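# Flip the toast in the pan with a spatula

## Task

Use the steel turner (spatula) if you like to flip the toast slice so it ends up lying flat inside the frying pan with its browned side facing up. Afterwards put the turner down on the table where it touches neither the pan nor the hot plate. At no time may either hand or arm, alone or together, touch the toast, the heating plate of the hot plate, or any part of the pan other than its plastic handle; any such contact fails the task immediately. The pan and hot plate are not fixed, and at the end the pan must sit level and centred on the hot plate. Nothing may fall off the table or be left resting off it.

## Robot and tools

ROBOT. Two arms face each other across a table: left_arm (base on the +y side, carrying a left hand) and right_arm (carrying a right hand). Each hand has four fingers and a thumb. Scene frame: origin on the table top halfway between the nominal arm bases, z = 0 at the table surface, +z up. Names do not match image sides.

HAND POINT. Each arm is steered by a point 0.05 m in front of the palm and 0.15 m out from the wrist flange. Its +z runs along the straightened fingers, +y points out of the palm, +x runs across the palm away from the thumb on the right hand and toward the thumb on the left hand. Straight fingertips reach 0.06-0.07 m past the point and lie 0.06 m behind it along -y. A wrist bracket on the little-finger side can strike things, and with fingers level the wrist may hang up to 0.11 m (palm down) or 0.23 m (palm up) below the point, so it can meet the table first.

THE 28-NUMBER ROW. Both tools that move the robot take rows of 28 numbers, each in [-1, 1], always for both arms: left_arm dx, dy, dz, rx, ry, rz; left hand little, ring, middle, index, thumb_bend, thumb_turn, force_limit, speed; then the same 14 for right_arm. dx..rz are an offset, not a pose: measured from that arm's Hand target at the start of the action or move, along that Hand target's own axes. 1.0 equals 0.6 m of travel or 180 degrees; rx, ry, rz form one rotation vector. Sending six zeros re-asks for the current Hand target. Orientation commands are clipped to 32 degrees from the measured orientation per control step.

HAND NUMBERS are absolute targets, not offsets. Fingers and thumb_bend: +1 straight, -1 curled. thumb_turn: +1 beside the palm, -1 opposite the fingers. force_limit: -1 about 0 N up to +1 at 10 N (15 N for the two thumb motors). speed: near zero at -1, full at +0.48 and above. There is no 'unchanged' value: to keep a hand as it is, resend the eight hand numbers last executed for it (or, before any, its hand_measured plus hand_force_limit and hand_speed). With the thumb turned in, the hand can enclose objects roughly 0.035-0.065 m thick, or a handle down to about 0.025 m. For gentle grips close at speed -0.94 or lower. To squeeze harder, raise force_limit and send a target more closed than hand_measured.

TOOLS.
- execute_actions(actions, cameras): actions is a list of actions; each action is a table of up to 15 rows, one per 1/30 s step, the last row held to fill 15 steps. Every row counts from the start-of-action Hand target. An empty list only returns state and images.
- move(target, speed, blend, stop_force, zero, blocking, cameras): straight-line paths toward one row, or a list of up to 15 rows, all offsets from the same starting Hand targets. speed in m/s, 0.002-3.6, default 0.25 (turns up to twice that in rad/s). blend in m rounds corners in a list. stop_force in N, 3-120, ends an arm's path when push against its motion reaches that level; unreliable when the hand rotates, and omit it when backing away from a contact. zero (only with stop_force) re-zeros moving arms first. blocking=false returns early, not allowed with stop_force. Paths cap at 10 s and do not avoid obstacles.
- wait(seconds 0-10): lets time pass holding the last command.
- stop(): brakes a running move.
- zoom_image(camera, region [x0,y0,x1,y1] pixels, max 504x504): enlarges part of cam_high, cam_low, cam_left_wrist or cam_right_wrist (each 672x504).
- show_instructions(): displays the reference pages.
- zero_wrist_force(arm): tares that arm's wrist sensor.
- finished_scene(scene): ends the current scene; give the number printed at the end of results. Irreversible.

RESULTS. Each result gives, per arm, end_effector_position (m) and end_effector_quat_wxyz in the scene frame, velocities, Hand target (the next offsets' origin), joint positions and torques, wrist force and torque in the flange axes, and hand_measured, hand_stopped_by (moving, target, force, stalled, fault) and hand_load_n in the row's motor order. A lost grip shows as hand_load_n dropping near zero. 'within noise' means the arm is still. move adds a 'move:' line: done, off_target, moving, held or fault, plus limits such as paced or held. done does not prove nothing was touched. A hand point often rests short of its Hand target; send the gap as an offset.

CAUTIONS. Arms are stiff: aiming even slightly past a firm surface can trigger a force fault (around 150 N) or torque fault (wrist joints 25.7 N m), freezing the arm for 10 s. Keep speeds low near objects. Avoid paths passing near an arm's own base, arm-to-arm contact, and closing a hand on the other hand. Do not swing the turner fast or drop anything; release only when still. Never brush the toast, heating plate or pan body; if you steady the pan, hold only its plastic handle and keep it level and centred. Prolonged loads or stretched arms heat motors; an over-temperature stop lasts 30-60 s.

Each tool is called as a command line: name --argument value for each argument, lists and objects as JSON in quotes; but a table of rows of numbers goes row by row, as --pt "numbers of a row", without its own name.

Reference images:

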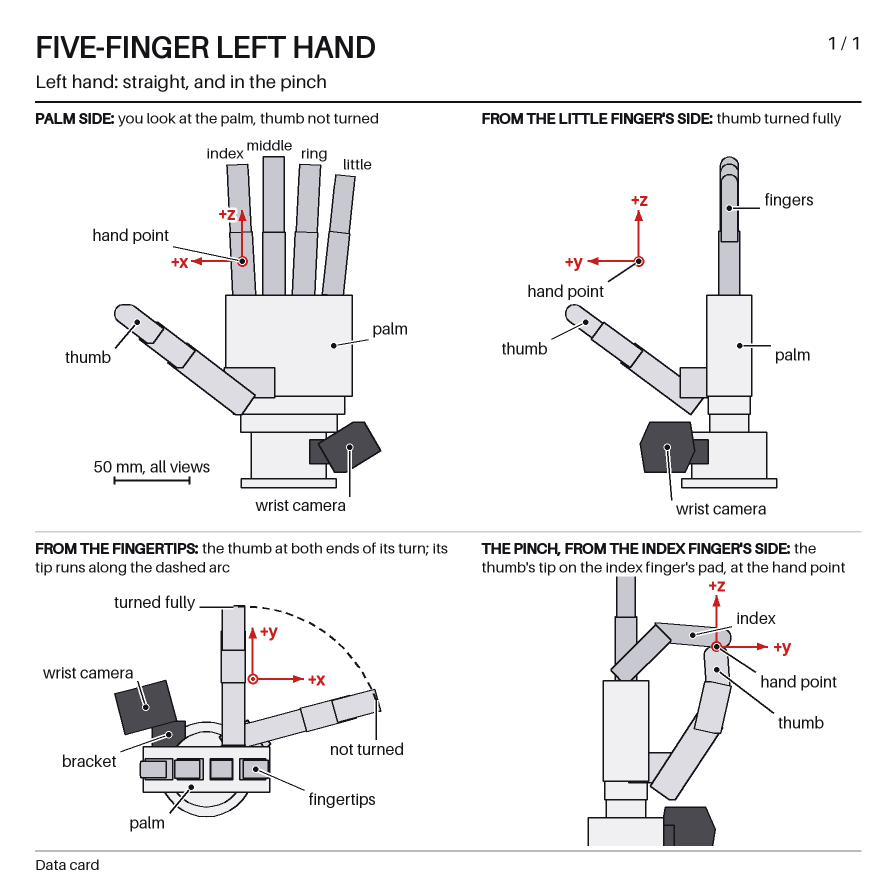

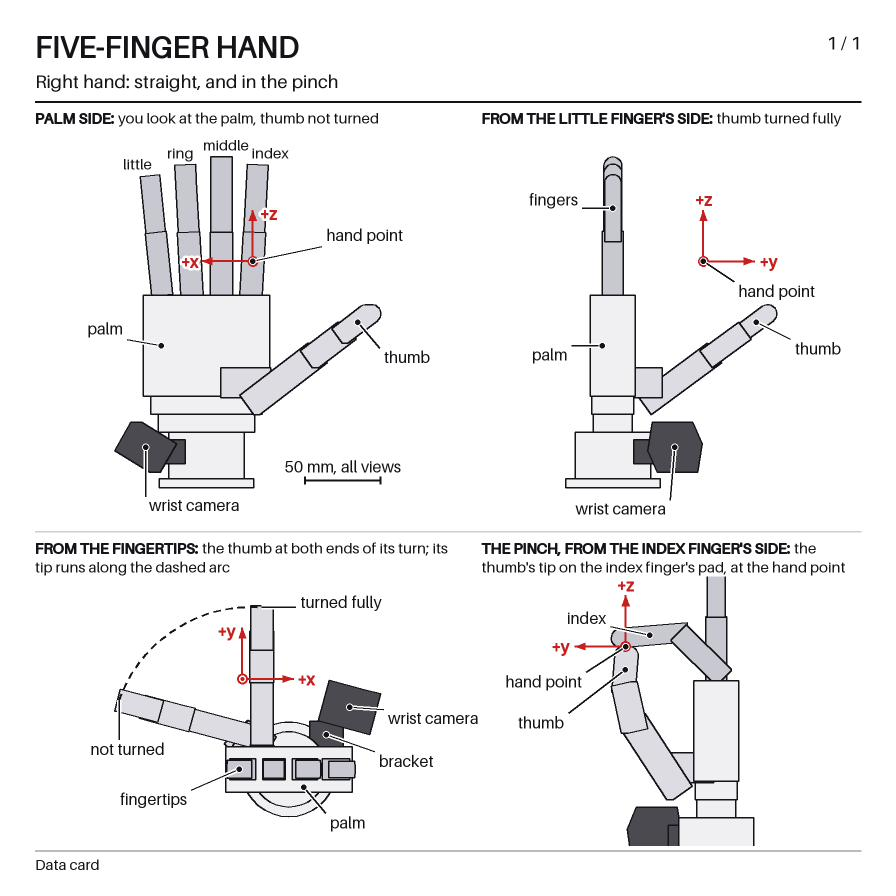

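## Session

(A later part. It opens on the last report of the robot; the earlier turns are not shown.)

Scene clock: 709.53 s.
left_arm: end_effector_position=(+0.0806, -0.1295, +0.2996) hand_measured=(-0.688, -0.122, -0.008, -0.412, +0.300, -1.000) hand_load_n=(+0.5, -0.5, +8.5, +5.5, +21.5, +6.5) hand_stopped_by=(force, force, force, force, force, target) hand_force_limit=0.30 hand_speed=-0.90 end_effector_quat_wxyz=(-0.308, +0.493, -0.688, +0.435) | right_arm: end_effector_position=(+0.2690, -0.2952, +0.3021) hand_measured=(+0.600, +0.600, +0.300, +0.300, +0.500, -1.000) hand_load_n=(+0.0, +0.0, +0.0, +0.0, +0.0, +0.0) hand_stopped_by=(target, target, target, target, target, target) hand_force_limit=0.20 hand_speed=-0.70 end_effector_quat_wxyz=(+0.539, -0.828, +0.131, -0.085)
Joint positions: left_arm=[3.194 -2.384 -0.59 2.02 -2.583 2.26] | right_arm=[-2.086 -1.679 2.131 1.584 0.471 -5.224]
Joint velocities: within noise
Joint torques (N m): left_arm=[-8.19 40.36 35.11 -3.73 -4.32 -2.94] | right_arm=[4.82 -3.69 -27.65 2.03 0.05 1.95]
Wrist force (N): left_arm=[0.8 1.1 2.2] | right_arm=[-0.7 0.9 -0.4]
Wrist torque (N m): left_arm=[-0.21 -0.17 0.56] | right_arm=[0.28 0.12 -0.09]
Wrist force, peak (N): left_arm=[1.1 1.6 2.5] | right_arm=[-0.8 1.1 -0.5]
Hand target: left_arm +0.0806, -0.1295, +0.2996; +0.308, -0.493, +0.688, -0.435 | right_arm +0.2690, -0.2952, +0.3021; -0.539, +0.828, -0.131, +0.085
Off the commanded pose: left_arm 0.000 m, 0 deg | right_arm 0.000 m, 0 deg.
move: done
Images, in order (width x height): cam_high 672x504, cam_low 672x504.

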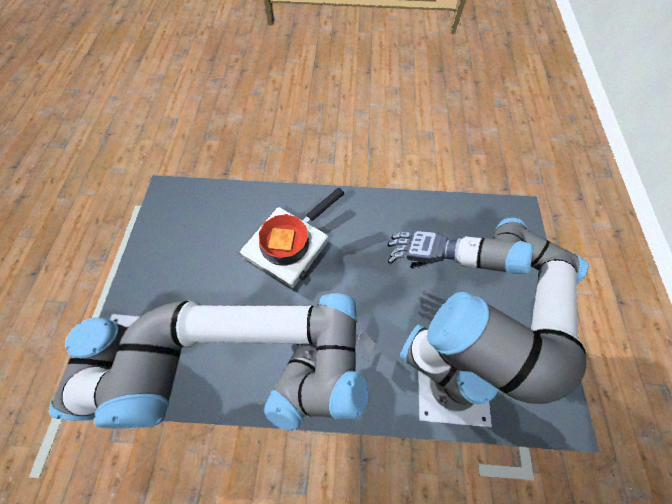

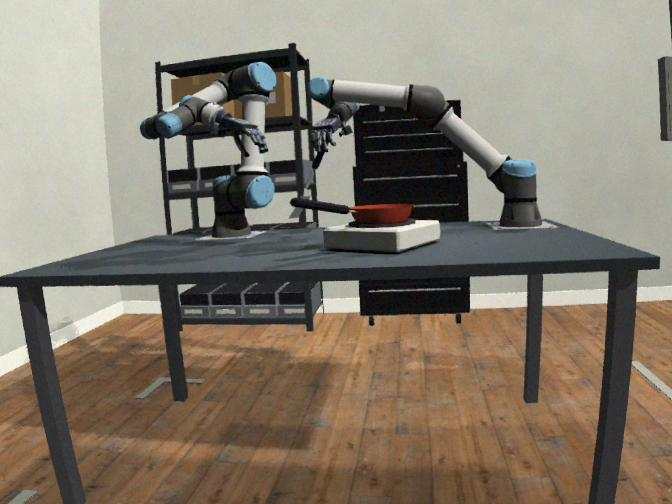

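move --target '[-0.0013,0.1802,0.0866,0,0,0,-0.92,-0.92,-0.55,-0.6,-0.45,-1,0.3,-0.9,0,0,0,0,0,0,0.6,0.6,0.3,0.3,0.5,-1,0.2,-0.7]' --speed 0.035 --stop_force 3 --cameras '["cam_high","cam_low"]'

zoom_image --camera "cam_low" --region '[250, 100, 400, 250]'

Scene clock: 718.27 s.
left_arm: end_effector_position=(+0.0807, -0.1294, +0.2388) hand_measured=(-0.688, -0.122, -0.008, -0.412, +0.300, -1.000) hand_load_n=(+0.5, +0.0, +8.5, +6.0, +21.0, +7.0) hand_stopped_by=(force, force, force, force, force, target) hand_force_limit=0.30 hand_speed=-0.90 end_effector_quat_wxyz=(-0.308, +0.493, -0.688, +0.435) | right_arm: end_effector_position=(+0.2690, -0.2952, +0.3021) hand_measured=(+0.600, +0.600, +0.300, +0.300, +0.500, -1.000) hand_load_n=(+0.0, +0.0, +0.0, +0.0, +0.0, +0.0) hand_stopped_by=(target, target, target, target, target, target) hand_force_limit=0.20 hand_speed=-0.70 end_effector_quat_wxyz=(+0.539, -0.828, +0.131, -0.085)
Joint positions: left_arm=[3.194 -2.366 -0.779 2.189 -2.583 2.259] | right_arm=[-2.086 -1.679 2.131 1.584 0.471 -5.224]
Joint velocities: within noise
Joint torques (N m): left_arm=[2.45 39.24 33.83 -4.13 1.28 -0.18] | right_arm=[5.21 -3.93 -27.56 2.07 0.07 1.89]
Wrist force (N): left_arm=[0.7 0.1 1.9] | right_arm=[-0.4 0.9 -0.4]
Wrist torque (N m): left_arm=[-0.30 -0.08 0.42] | right_arm=[0.27 0.08 -0.07]
Wrist force, peak (N): left_arm=[-1.9 -5.2 -0.4] | right_arm=[-0.8 1.0 -0.6]
Hand target: left_arm +0.0806, -0.1294, +0.2388; +0.308, -0.493, +0.688, -0.435 (not the last commanded pose) | right_arm +0.2690, -0.2952, +0.3021; -0.539, +0.828, -0.131, +0.085
Off the commanded pose: left_arm 0.059 m, 0 deg | right_arm 0.000 m, 0 deg.
move: contact (left_arm)
Images, in order (width x height): cam_high 672x504, cam_low 672x504.

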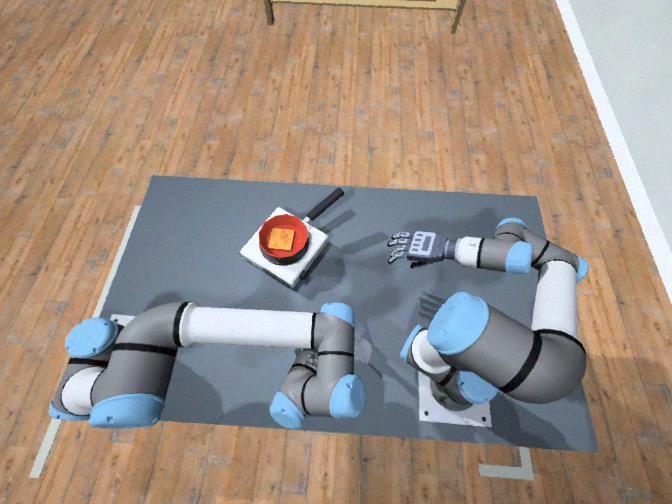

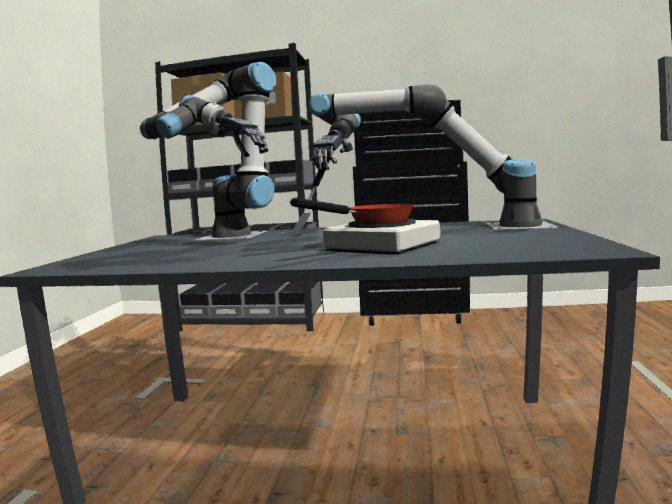

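Scaled by 3.360.

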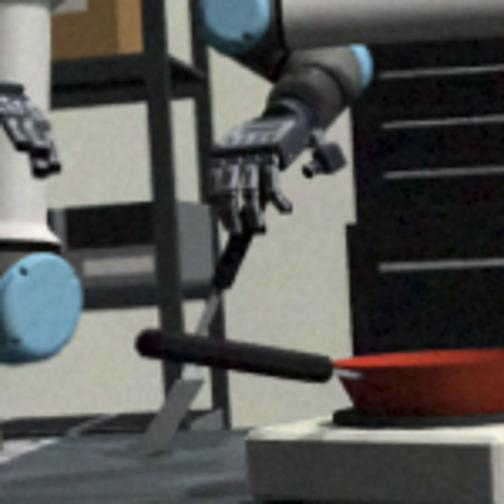

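move --pt "0 0 0 0 0 0 0.5 0.5 -0.55 -0.6 -0.45 -1 0.3 -0.9 0 0 0 0 0 0 0.6 0.6 0.3 0.3 0.5 -1 0.2 -0.7" --pt "-0.0799 0.0335 0.0188 0 0 0 0.5 0.5 -0.55 -0.6 -0.45 -1 0.3 -0.9 0 0 0 0 0 0 0.6 0.6 0.3 0.3 0.5 -1 0.2 -0.7" --pt "-0.1499 0.0813 0.044 0 0 0 0.5 0.5 -0.55 -0.6 -0.45 -1 0.3 -0.9 0 0 0 0 0 0 0.6 0.6 0.3 0.3 0.5 -1 0.2 -0.7" --speed 0.04 --cameras '["cam_high","cam_low"]'

zoom_image --camera "cam_low" --region '[250, 100, 400, 250]'

Scene clock: 737.67 s.
left_arm: end_effector_position=(+0.1122, -0.0455, +0.1829) hand_measured=(+0.500, +0.500, -0.008, -0.412, +0.300, -1.000) hand_load_n=(+0.0, +0.0, +8.5, +6.5, +19.0, +4.0) hand_stopped_by=(target, target, force, force, force, target) hand_force_limit=0.30 hand_speed=-0.90 end_effector_quat_wxyz=(-0.308, +0.493, -0.688, +0.435) | right_arm: end_effector_position=(+0.2690, -0.2952, +0.3021) hand_measured=(+0.600, +0.600, +0.300, +0.300, +0.500, -1.000) hand_load_n=(+0.0, +0.0, +0.0, +0.0, +0.0, +0.0) hand_stopped_by=(target, target, target, target, target, target) hand_force_limit=0.20 hand_speed=-0.70 end_effector_quat_wxyz=(+0.539, -0.828, +0.131, -0.085)
Joint positions: left_arm=[3.256 -2.129 -1.308 2.556 -2.546 2.35] | right_arm=[-2.086 -1.679 2.131 1.584 0.471 -5.224]
Joint velocities: within noise
Joint torques (N m): left_arm=[9.8 45.77 7.04 1.15 1.68 2.13] | right_arm=[5.03 -3.93 -27.7 2.11 0.13 2.02]
Wrist force (N): left_arm=[0.4 0.5 1.9] | right_arm=[-0.5 0.7 -0.5]
Wrist torque (N m): left_arm=[-0.25 -0.01 0.45] | right_arm=[0.25 0.10 -0.08]
Wrist force, peak (N): left_arm=[0.6 1.0 2.6] | right_arm=[-0.8 1.3 -0.5]
Hand target: left_arm +0.1122, -0.0455, +0.1829; +0.308, -0.493, +0.688, -0.435 | right_arm +0.2690, -0.2952, +0.3021; -0.539, +0.828, -0.131, +0.085
Off the commanded pose: left_arm 0.000 m, 0 deg | right_arm 0.000 m, 0 deg.
move: done
Images, in order (width x height): cam_high 672x504, cam_low 672x504.

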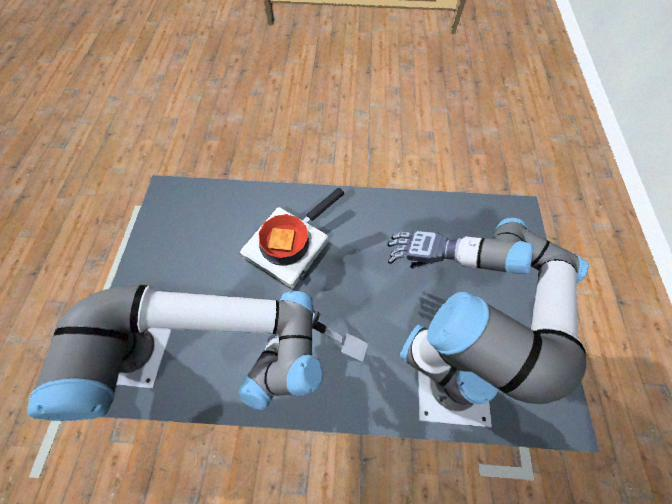

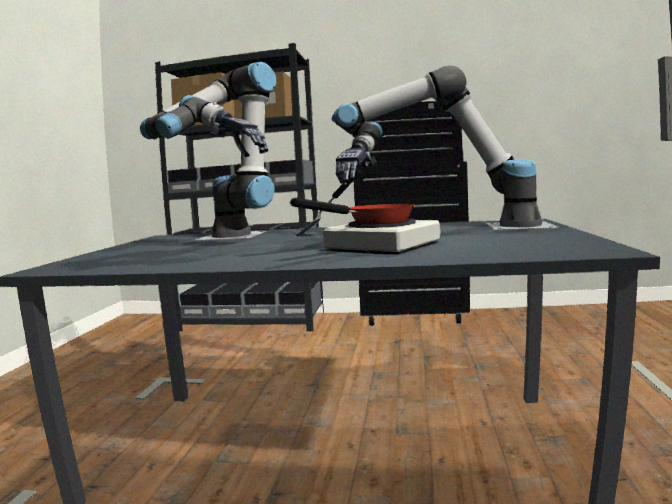

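Scaled by 3.360.

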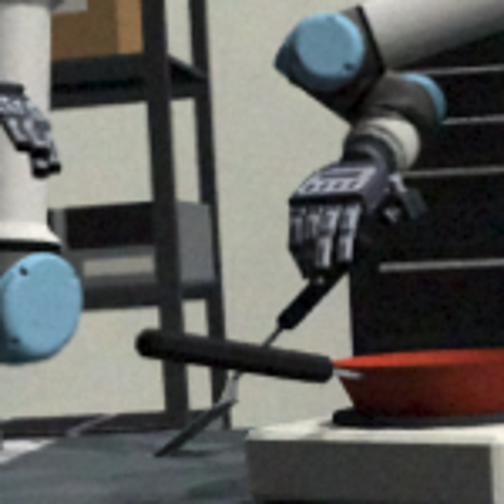

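move --pt "-0.0487 0.049 0.0255 0 0 0 0.5 0.5 -0.55 -0.6 -0.45 -1 0.3 -0.9 0 0 0 0 0 0 0.6 0.6 0.3 0.3 0.5 -1 0.2 -0.7" --pt "-0.0838 0.0997 0.0508 0 0 0 0.5 0.5 -0.55 -0.6 -0.45 -1 0.3 -0.9 0 0 0 0 0 0 0.6 0.6 0.3 0.3 0.5 -1 0.2 -0.7" --pt "-0.1073 0.1482 0.0748 0 0 0 0.5 0.5 -0.55 -0.6 -0.45 -1 0.3 -0.9 0 0 0 0 0 0 0.6 0.6 0.3 0.3 0.5 -1 0.2 -0.7" --speed 0.04 --stop_force 8 --cameras '["cam_high","cam_low"]'

zoom_image --camera "cam_low" --region '[250, 100, 400, 250]'

Scene clock: 746.17 s.
left_arm: end_effector_position=(+0.1348, +0.0143, +0.0830) hand_measured=(+0.500, +0.500, -0.008, -0.412, +0.300, -1.000) hand_load_n=(+0.0, +0.0, +8.0, +5.5, +19.5, +4.0) hand_stopped_by=(target, target, force, force, force, target) hand_force_limit=0.30 hand_speed=-0.90 end_effector_quat_wxyz=(-0.308, +0.493, -0.688, +0.435) | right_arm: end_effector_position=(+0.2690, -0.2952, +0.3021) hand_measured=(+0.600, +0.600, +0.300, +0.300, +0.500, -1.000) hand_load_n=(+0.0, +0.0, +0.0, +0.0, +0.0, +0.0) hand_stopped_by=(target, target, target, target, target, target) hand_force_limit=0.20 hand_speed=-0.70 end_effector_quat_wxyz=(+0.539, -0.828, +0.131, -0.085)
Joint positions: left_arm=[3.314 -2.079 -1.659 2.919 -2.507 2.426] | right_arm=[-2.086 -1.679 2.131 1.584 0.471 -5.224]
Joint velocities: within noise
Joint torques (N m): left_arm=[8.77 26.73 4.01 1.32 1.68 2.55] | right_arm=[5.3 -4.08 -27.81 2.11 0.05 1.99]
Wrist force (N): left_arm=[0.8 0.3 1.2] | right_arm=[-0.4 1.0 -0.6]
Wrist torque (N m): left_arm=[-0.20 -0.05 0.44] | right_arm=[0.29 0.08 -0.06]
Wrist force, peak (N): left_arm=[0.7 0.5 1.9] | right_arm=[-0.9 0.9 -0.7]
Hand target: left_arm +0.1348, +0.0143, +0.0830; +0.308, -0.493, +0.688, -0.435 | right_arm +0.2690, -0.2952, +0.3021; -0.539, +0.828, -0.131, +0.085
Off the commanded pose: left_arm 0.000 m, 0 deg | right_arm 0.000 m, 0 deg.
move: done
Images, in order (width x height): cam_high 672x504, cam_low 672x504.

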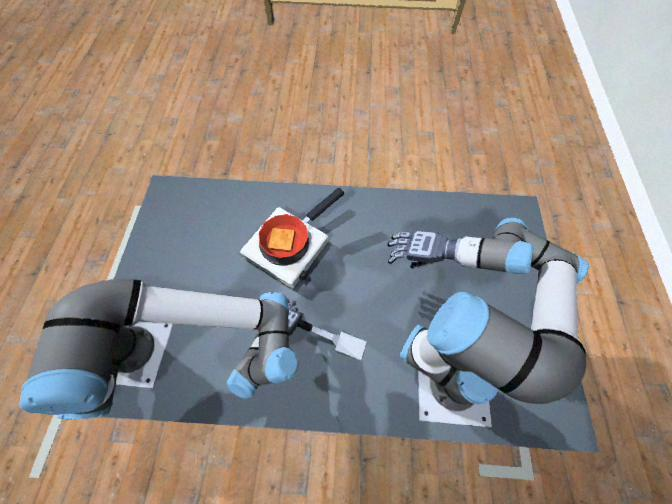

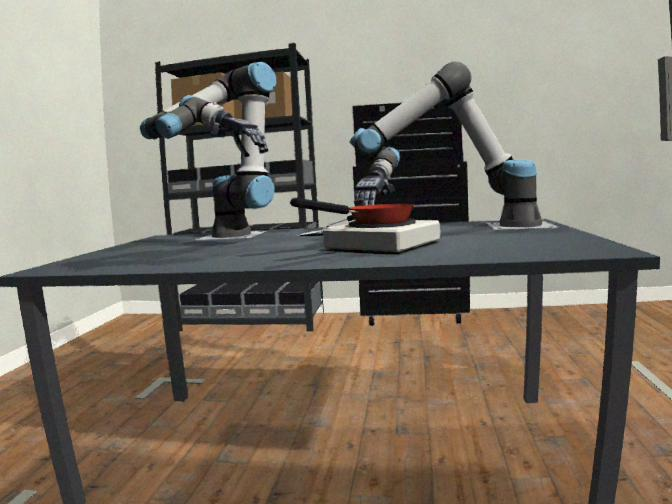

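Scaled by 3.360.

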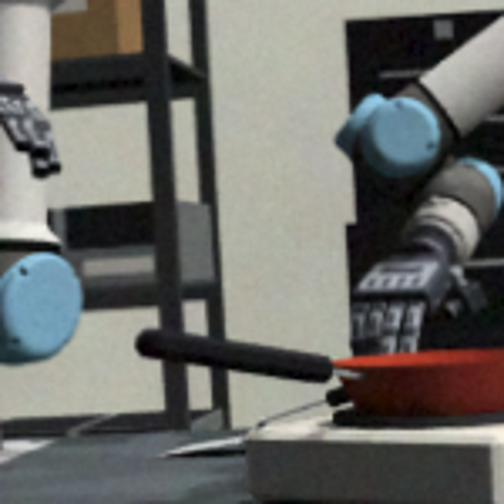

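move --pt "-0.0137 0.0448 0.022 0 0 0 0.5 0.5 -0.55 -0.6 -0.45 -1 0.3 -0.9 0 0 0 0 0 0 0.6 0.6 0.3 0.3 0.5 -1 0.2 -0.7" --pt "-0.0215 0.0972 0.0474 0 0 0 0.5 0.5 -0.55 -0.6 -0.45 -1 0.3 -0.9 0 0 0 0 0 0 0.6 0.6 0.3 0.3 0.5 -1 0.2 -0.7" --speed 0.025 --stop_force 4 --cameras '["cam_high","cam_left_wrist"]'

zoom_image --camera "cam_high" --region '[240, 260, 400, 380]'

Scene clock: 754.33 s.
left_arm: end_effector_position=(+0.1389, +0.0253, +0.0243) hand_measured=(+0.500, +0.500, -0.008, -0.414, +0.300, -1.000) hand_load_n=(+0.0, +0.0, +7.5, +2.5, +17.5, +4.5) hand_stopped_by=(target, target, force, force, force, target) hand_force_limit=0.30 hand_speed=-0.90 end_effector_quat_wxyz=(-0.308, +0.493, -0.688, +0.434) | right_arm: end_effector_position=(+0.2690, -0.2952, +0.3021) hand_measured=(+0.600, +0.600, +0.300, +0.300, +0.500, -1.000) hand_load_n=(+0.0, +0.0, +0.0, +0.0, +0.0, +0.0) hand_stopped_by=(target, target, target, target, target, target) hand_force_limit=0.20 hand_speed=-0.70 end_effector_quat_wxyz=(+0.539, -0.828, +0.131, -0.085)
Joint positions: left_arm=[3.326 -2.14 -1.742 3.076 -2.498 2.441] | right_arm=[-2.086 -1.679 2.131 1.584 0.471 -5.224]
Joint velocities: within noise
Joint torques (N m): left_arm=[-6.54 40.38 27.36 -3.27 -1.28 -2.44] | right_arm=[5.24 -4.34 -28 2.1 0.12 1.87]
Wrist force (N): left_arm=[0.6 -2.1 -1.2] | right_arm=[-0.7 0.7 -0.6]
Wrist torque (N m): left_arm=[-0.32 -0.08 0.45] | right_arm=[0.26 0.12 -0.09]
Wrist force, peak (N): left_arm=[1.5 -18.4 -12.7] | right_arm=[-0.9 1.0 -0.7]
Hand target: left_arm +0.1390, +0.0253, +0.0243; +0.308, -0.493, +0.688, -0.434 (not the last commanded pose) | right_arm +0.2690, -0.2952, +0.3021; -0.539, +0.828, -0.131, +0.085
Off the commanded pose: left_arm 0.006 m, 0 deg | right_arm 0.000 m, 0 deg.
move: contact (left_arm); path passed 1 of 2 targets
Images, in order (width x height): cam_high 672x504, cam_left_wrist 672x504.

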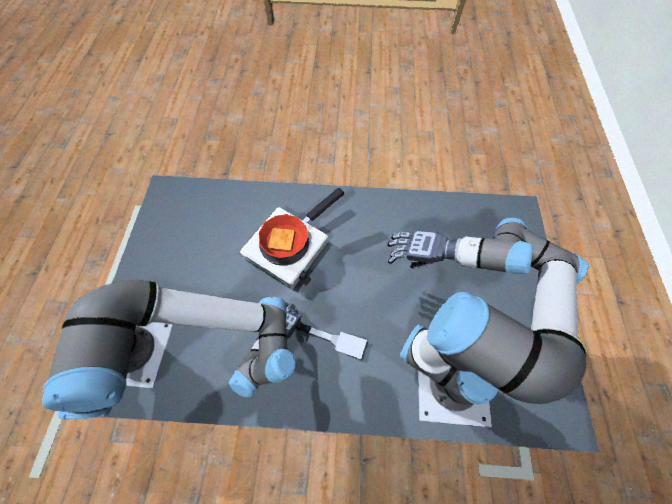

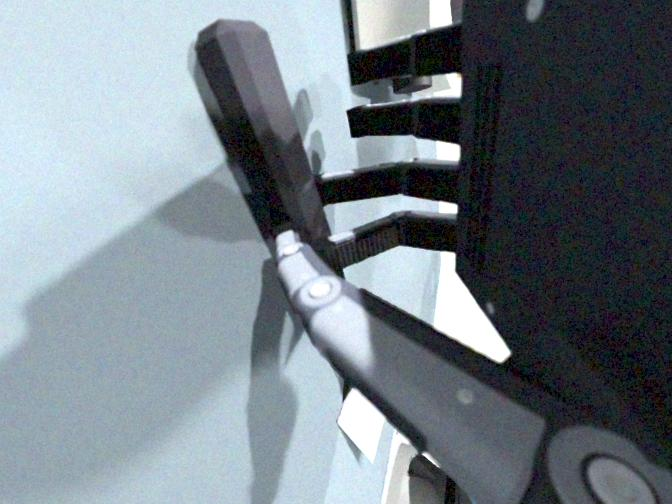

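Scaled by 3.150.

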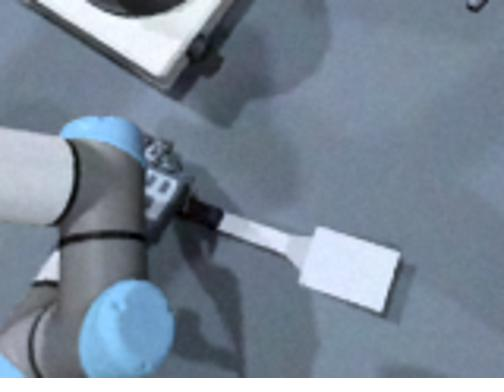

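move --target '[0,0,0,0,0,0,0.5,0.5,0.3,0.3,0.45,-1,0.3,-0.5,0,0,0,0,0,0,0.6,0.6,0.3,0.3,0.5,-1,0.2,-0.7]' --cameras '["cam_left_wrist"]'

Scene clock: 756.90 s.
left_arm: end_effector_position=(+0.1390, +0.0253, +0.0244) hand_measured=(+0.500, +0.500, +0.300, -0.370, +0.450, -1.000) hand_load_n=(+0.0, +0.0, +0.0, -13.5, +0.0, +0.0) hand_stopped_by=(target, target, target, moving, target, target) hand_force_limit=0.30 hand_speed=-0.50 end_effector_quat_wxyz=(-0.308, +0.493, -0.688, +0.435) | right_arm: end_effector_position=(+0.2690, -0.2952, +0.3021) hand_measured=(+0.600, +0.600, +0.300, +0.300, +0.500, -1.000) hand_load_n=(+0.0, +0.0, +0.0, +0.0, +0.0, +0.0) hand_stopped_by=(target, target, target, target, target, target) hand_force_limit=0.20 hand_speed=-0.70 end_effector_quat_wxyz=(+0.539, -0.828, +0.131, -0.085)
Joint positions: left_arm=[3.326 -2.14 -1.742 3.076 -2.498 2.441] | right_arm=[-2.086 -1.679 2.131 1.584 0.471 -5.224]
Joint velocities: within noise
Joint torques (N m): left_arm=[-0.42 27.42 21.92 -2.05 0.23 -2.4] | right_arm=[5.18 -4.22 -27.8 2.09 0.01 1.93]
Wrist force (N): left_arm=[0.1 -10.8 -9.8] | right_arm=[-0.6 0.8 -0.5]
Wrist torque (N m): left_arm=[-0.41 -0.14 0.50] | right_arm=[0.27 0.11 -0.09]
Wrist force, peak (N): left_arm=[0.3 -10.8 -10.1] | right_arm=[-0.9 0.9 -0.6]
Hand target: left_arm +0.1390, +0.0253, +0.0243; +0.308, -0.493, +0.688, -0.434 | right_arm +0.2690, -0.2952, +0.3021; -0.539, +0.828, -0.131, +0.085
Off the commanded pose: left_arm 0.000 m, 0 deg | right_arm 0.000 m, 0 deg.
move: done
Images, in order (width x height): cam_left_wrist 672x504.

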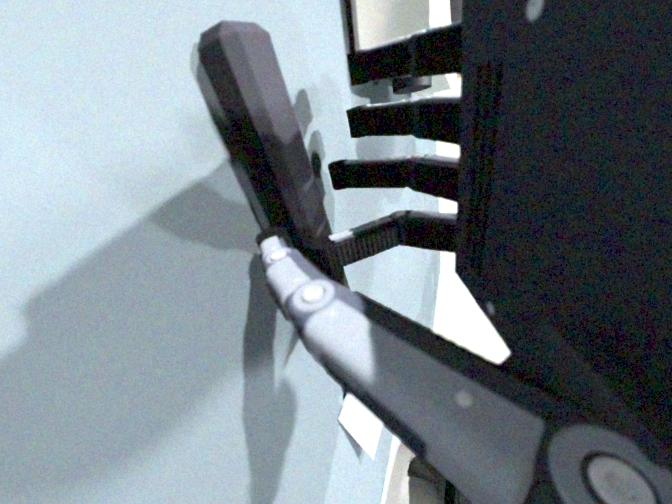

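move --target '[0.0001,-0.018,-0.0087,0,0,0,0.5,0.5,0.3,0.28,0.45,-1,0.3,-0.5,0,0,0,0,0,0,0.6,0.6,0.3,0.3,0.5,-1,0.2,-0.7]' --speed 0.03 --cameras '["cam_left_wrist"]'

Scene clock: 759.97 s.
left_arm: end_effector_position=(+0.1389, +0.0253, +0.0362) hand_measured=(+0.500, +0.500, +0.300, +0.280, +0.450, -1.000) hand_load_n=(+0.0, +0.0, +0.0, +0.0, +0.0, +0.0) hand_stopped_by=(target, target, target, target, target, target) hand_force_limit=0.30 hand_speed=-0.50 end_effector_quat_wxyz=(-0.308, +0.493, -0.688, +0.434) | right_arm: end_effector_position=(+0.2690, -0.2952, +0.3021) hand_measured=(+0.600, +0.600, +0.300, +0.300, +0.500, -1.000) hand_load_n=(+0.0, +0.0, +0.0, +0.0, +0.0, +0.0) hand_stopped_by=(target, target, target, target, target, target) hand_force_limit=0.20 hand_speed=-0.70 end_effector_quat_wxyz=(+0.539, -0.828, +0.131, -0.085)
Joint positions: left_arm=[3.326 -2.121 -1.735 3.05 -2.498 2.441] | right_arm=[-2.086 -1.679 2.131 1.584 0.471 -5.224]
Joint velocities: within noise
Joint torques (N m): left_arm=[-1.78 41.64 28.41 -3.8 -2.82 -1.4] | right_arm=[5.35 -3.76 -27.91 2.16 0.02 1.89]
Wrist force (N): left_arm=[0.6 -0.3 1.4] | right_arm=[-0.5 0.9 -0.6]
Wrist torque (N m): left_arm=[-0.23 -0.13 0.47] | right_arm=[0.29 0.11 -0.08]
Wrist force, peak (N): left_arm=[0.1 -10.9 -10.2] | right_arm=[-0.7 1.1 -0.6]
Hand target: left_arm +0.1389, +0.0253, +0.0363; +0.308, -0.493, +0.688, -0.434 | right_arm +0.2690, -0.2952, +0.3021; -0.539, +0.828, -0.131, +0.085
Off the commanded pose: left_arm 0.000 m, 0 deg | right_arm 0.000 m, 0 deg.
move: done
Images, in order (width x height): cam_left_wrist 672x504.

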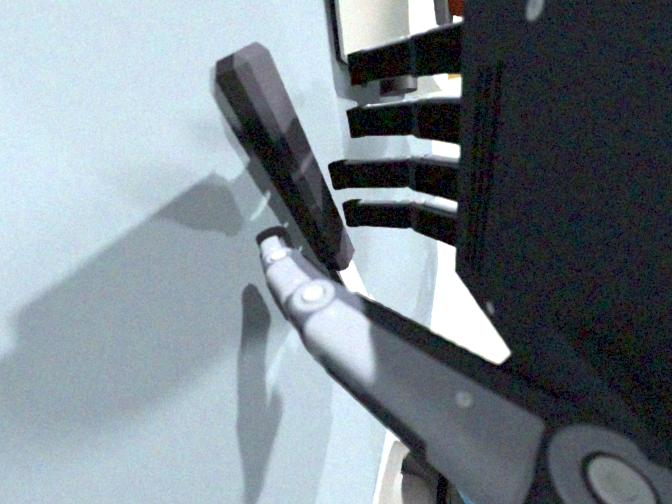

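move --target '[0.0014,-0.1952,-0.0938,0,0,0,0.5,0.5,0.3,0.28,0.45,-1,0.3,-0.5,0,0,0,0,0,0,0.6,0.6,0.3,0.3,0.5,-1,0.2,-0.7]' --speed 0.08 --cameras '["cam_high","cam_low","cam_left_wrist"]'

zoom_image --camera "cam_high" --region '[240, 195, 320, 275]'

zoom_image --camera "cam_high" --region '[240, 230, 400, 380]'

zoom_image --camera "cam_low" --region '[250, 160, 450, 270]'

Scene clock: 766.67 s.
left_arm: end_effector_position=(+0.1388, +0.0252, +0.1662) hand_measured=(+0.500, +0.500, +0.300, +0.280, +0.450, -1.000) hand_load_n=(+0.0, +0.0, +0.0, +0.0, +0.0, +0.0) hand_stopped_by=(target, target, target, target, target, target) hand_force_limit=0.30 hand_speed=-0.50 end_effector_quat_wxyz=(-0.308, +0.493, -0.688, +0.434) | right_arm: end_effector_position=(+0.2690, -0.2952, +0.3021) hand_measured=(+0.600, +0.600, +0.300, +0.300, +0.500, -1.000) hand_load_n=(+0.0, +0.0, +0.0, +0.0, +0.0, +0.0) hand_stopped_by=(target, target, target, target, target, target) hand_force_limit=0.20 hand_speed=-0.70 end_effector_quat_wxyz=(+0.539, -0.828, +0.131, -0.085)
Joint positions: left_arm=[3.326 -1.957 -1.601 2.751 -2.499 2.44] | right_arm=[-2.086 -1.679 2.131 1.584 0.471 -5.224]
Joint velocities: within noise
Joint torques (N m): left_arm=[-8.4 39.46 33.02 -3.57 -3.74 -2.88] | right_arm=[5.25 -4.47 -27.78 2.2 0.05 1.94]
Wrist force (N): left_arm=[0.7 -0.3 1.7] | right_arm=[-0.4 0.8 -0.4]
Wrist torque (N m): left_arm=[-0.25 -0.13 0.48] | right_arm=[0.26 0.07 -0.07]
Wrist force, peak (N): left_arm=[0.6 -0.5 1.7] | right_arm=[-0.9 1.1 -0.4]
Hand target: left_arm +0.1388, +0.0252, +0.1663; +0.308, -0.493, +0.688, -0.434 | right_arm +0.2690, -0.2952, +0.3021; -0.539, +0.828, -0.131, +0.085
Off the commanded pose: left_arm 0.000 m, 0 deg | right_arm 0.000 m, 0 deg.
move: done
Images, in order (width x height): cam_high 672x504, cam_low 672x504, cam_left_wrist 672x504.

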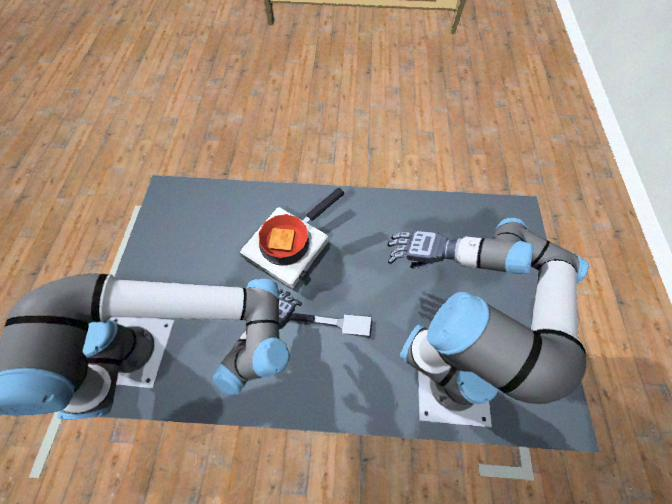

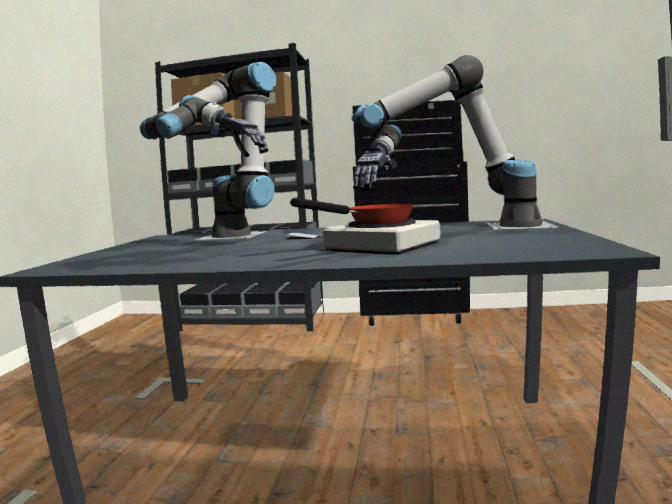

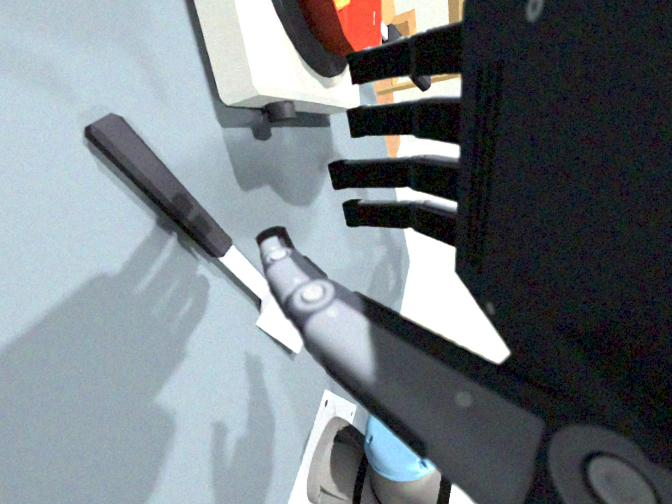

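Scaled by 6.300.

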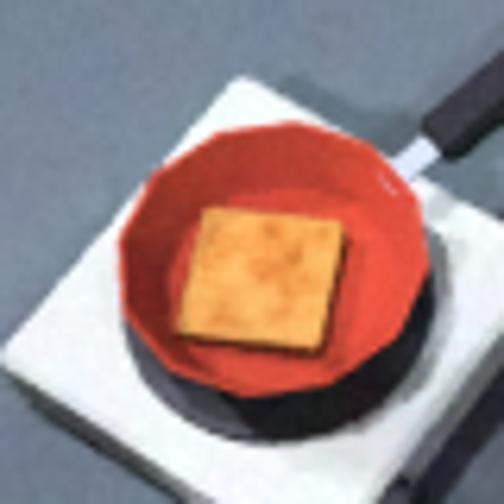

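Scaled by 3.150.

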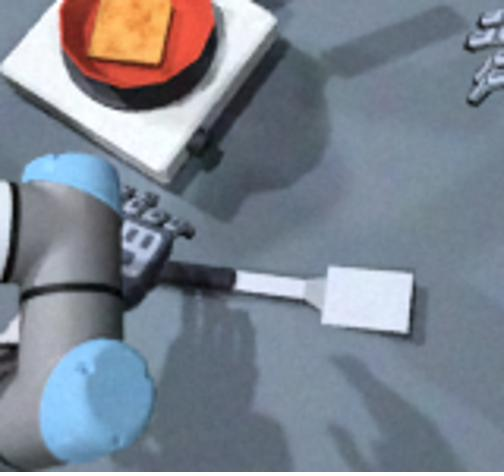

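Scaled by 2.520.

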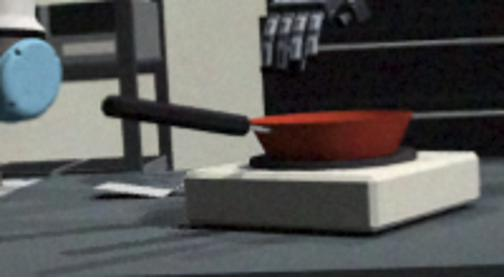

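finished_scene --scene 2

The scene is finished: the task was done.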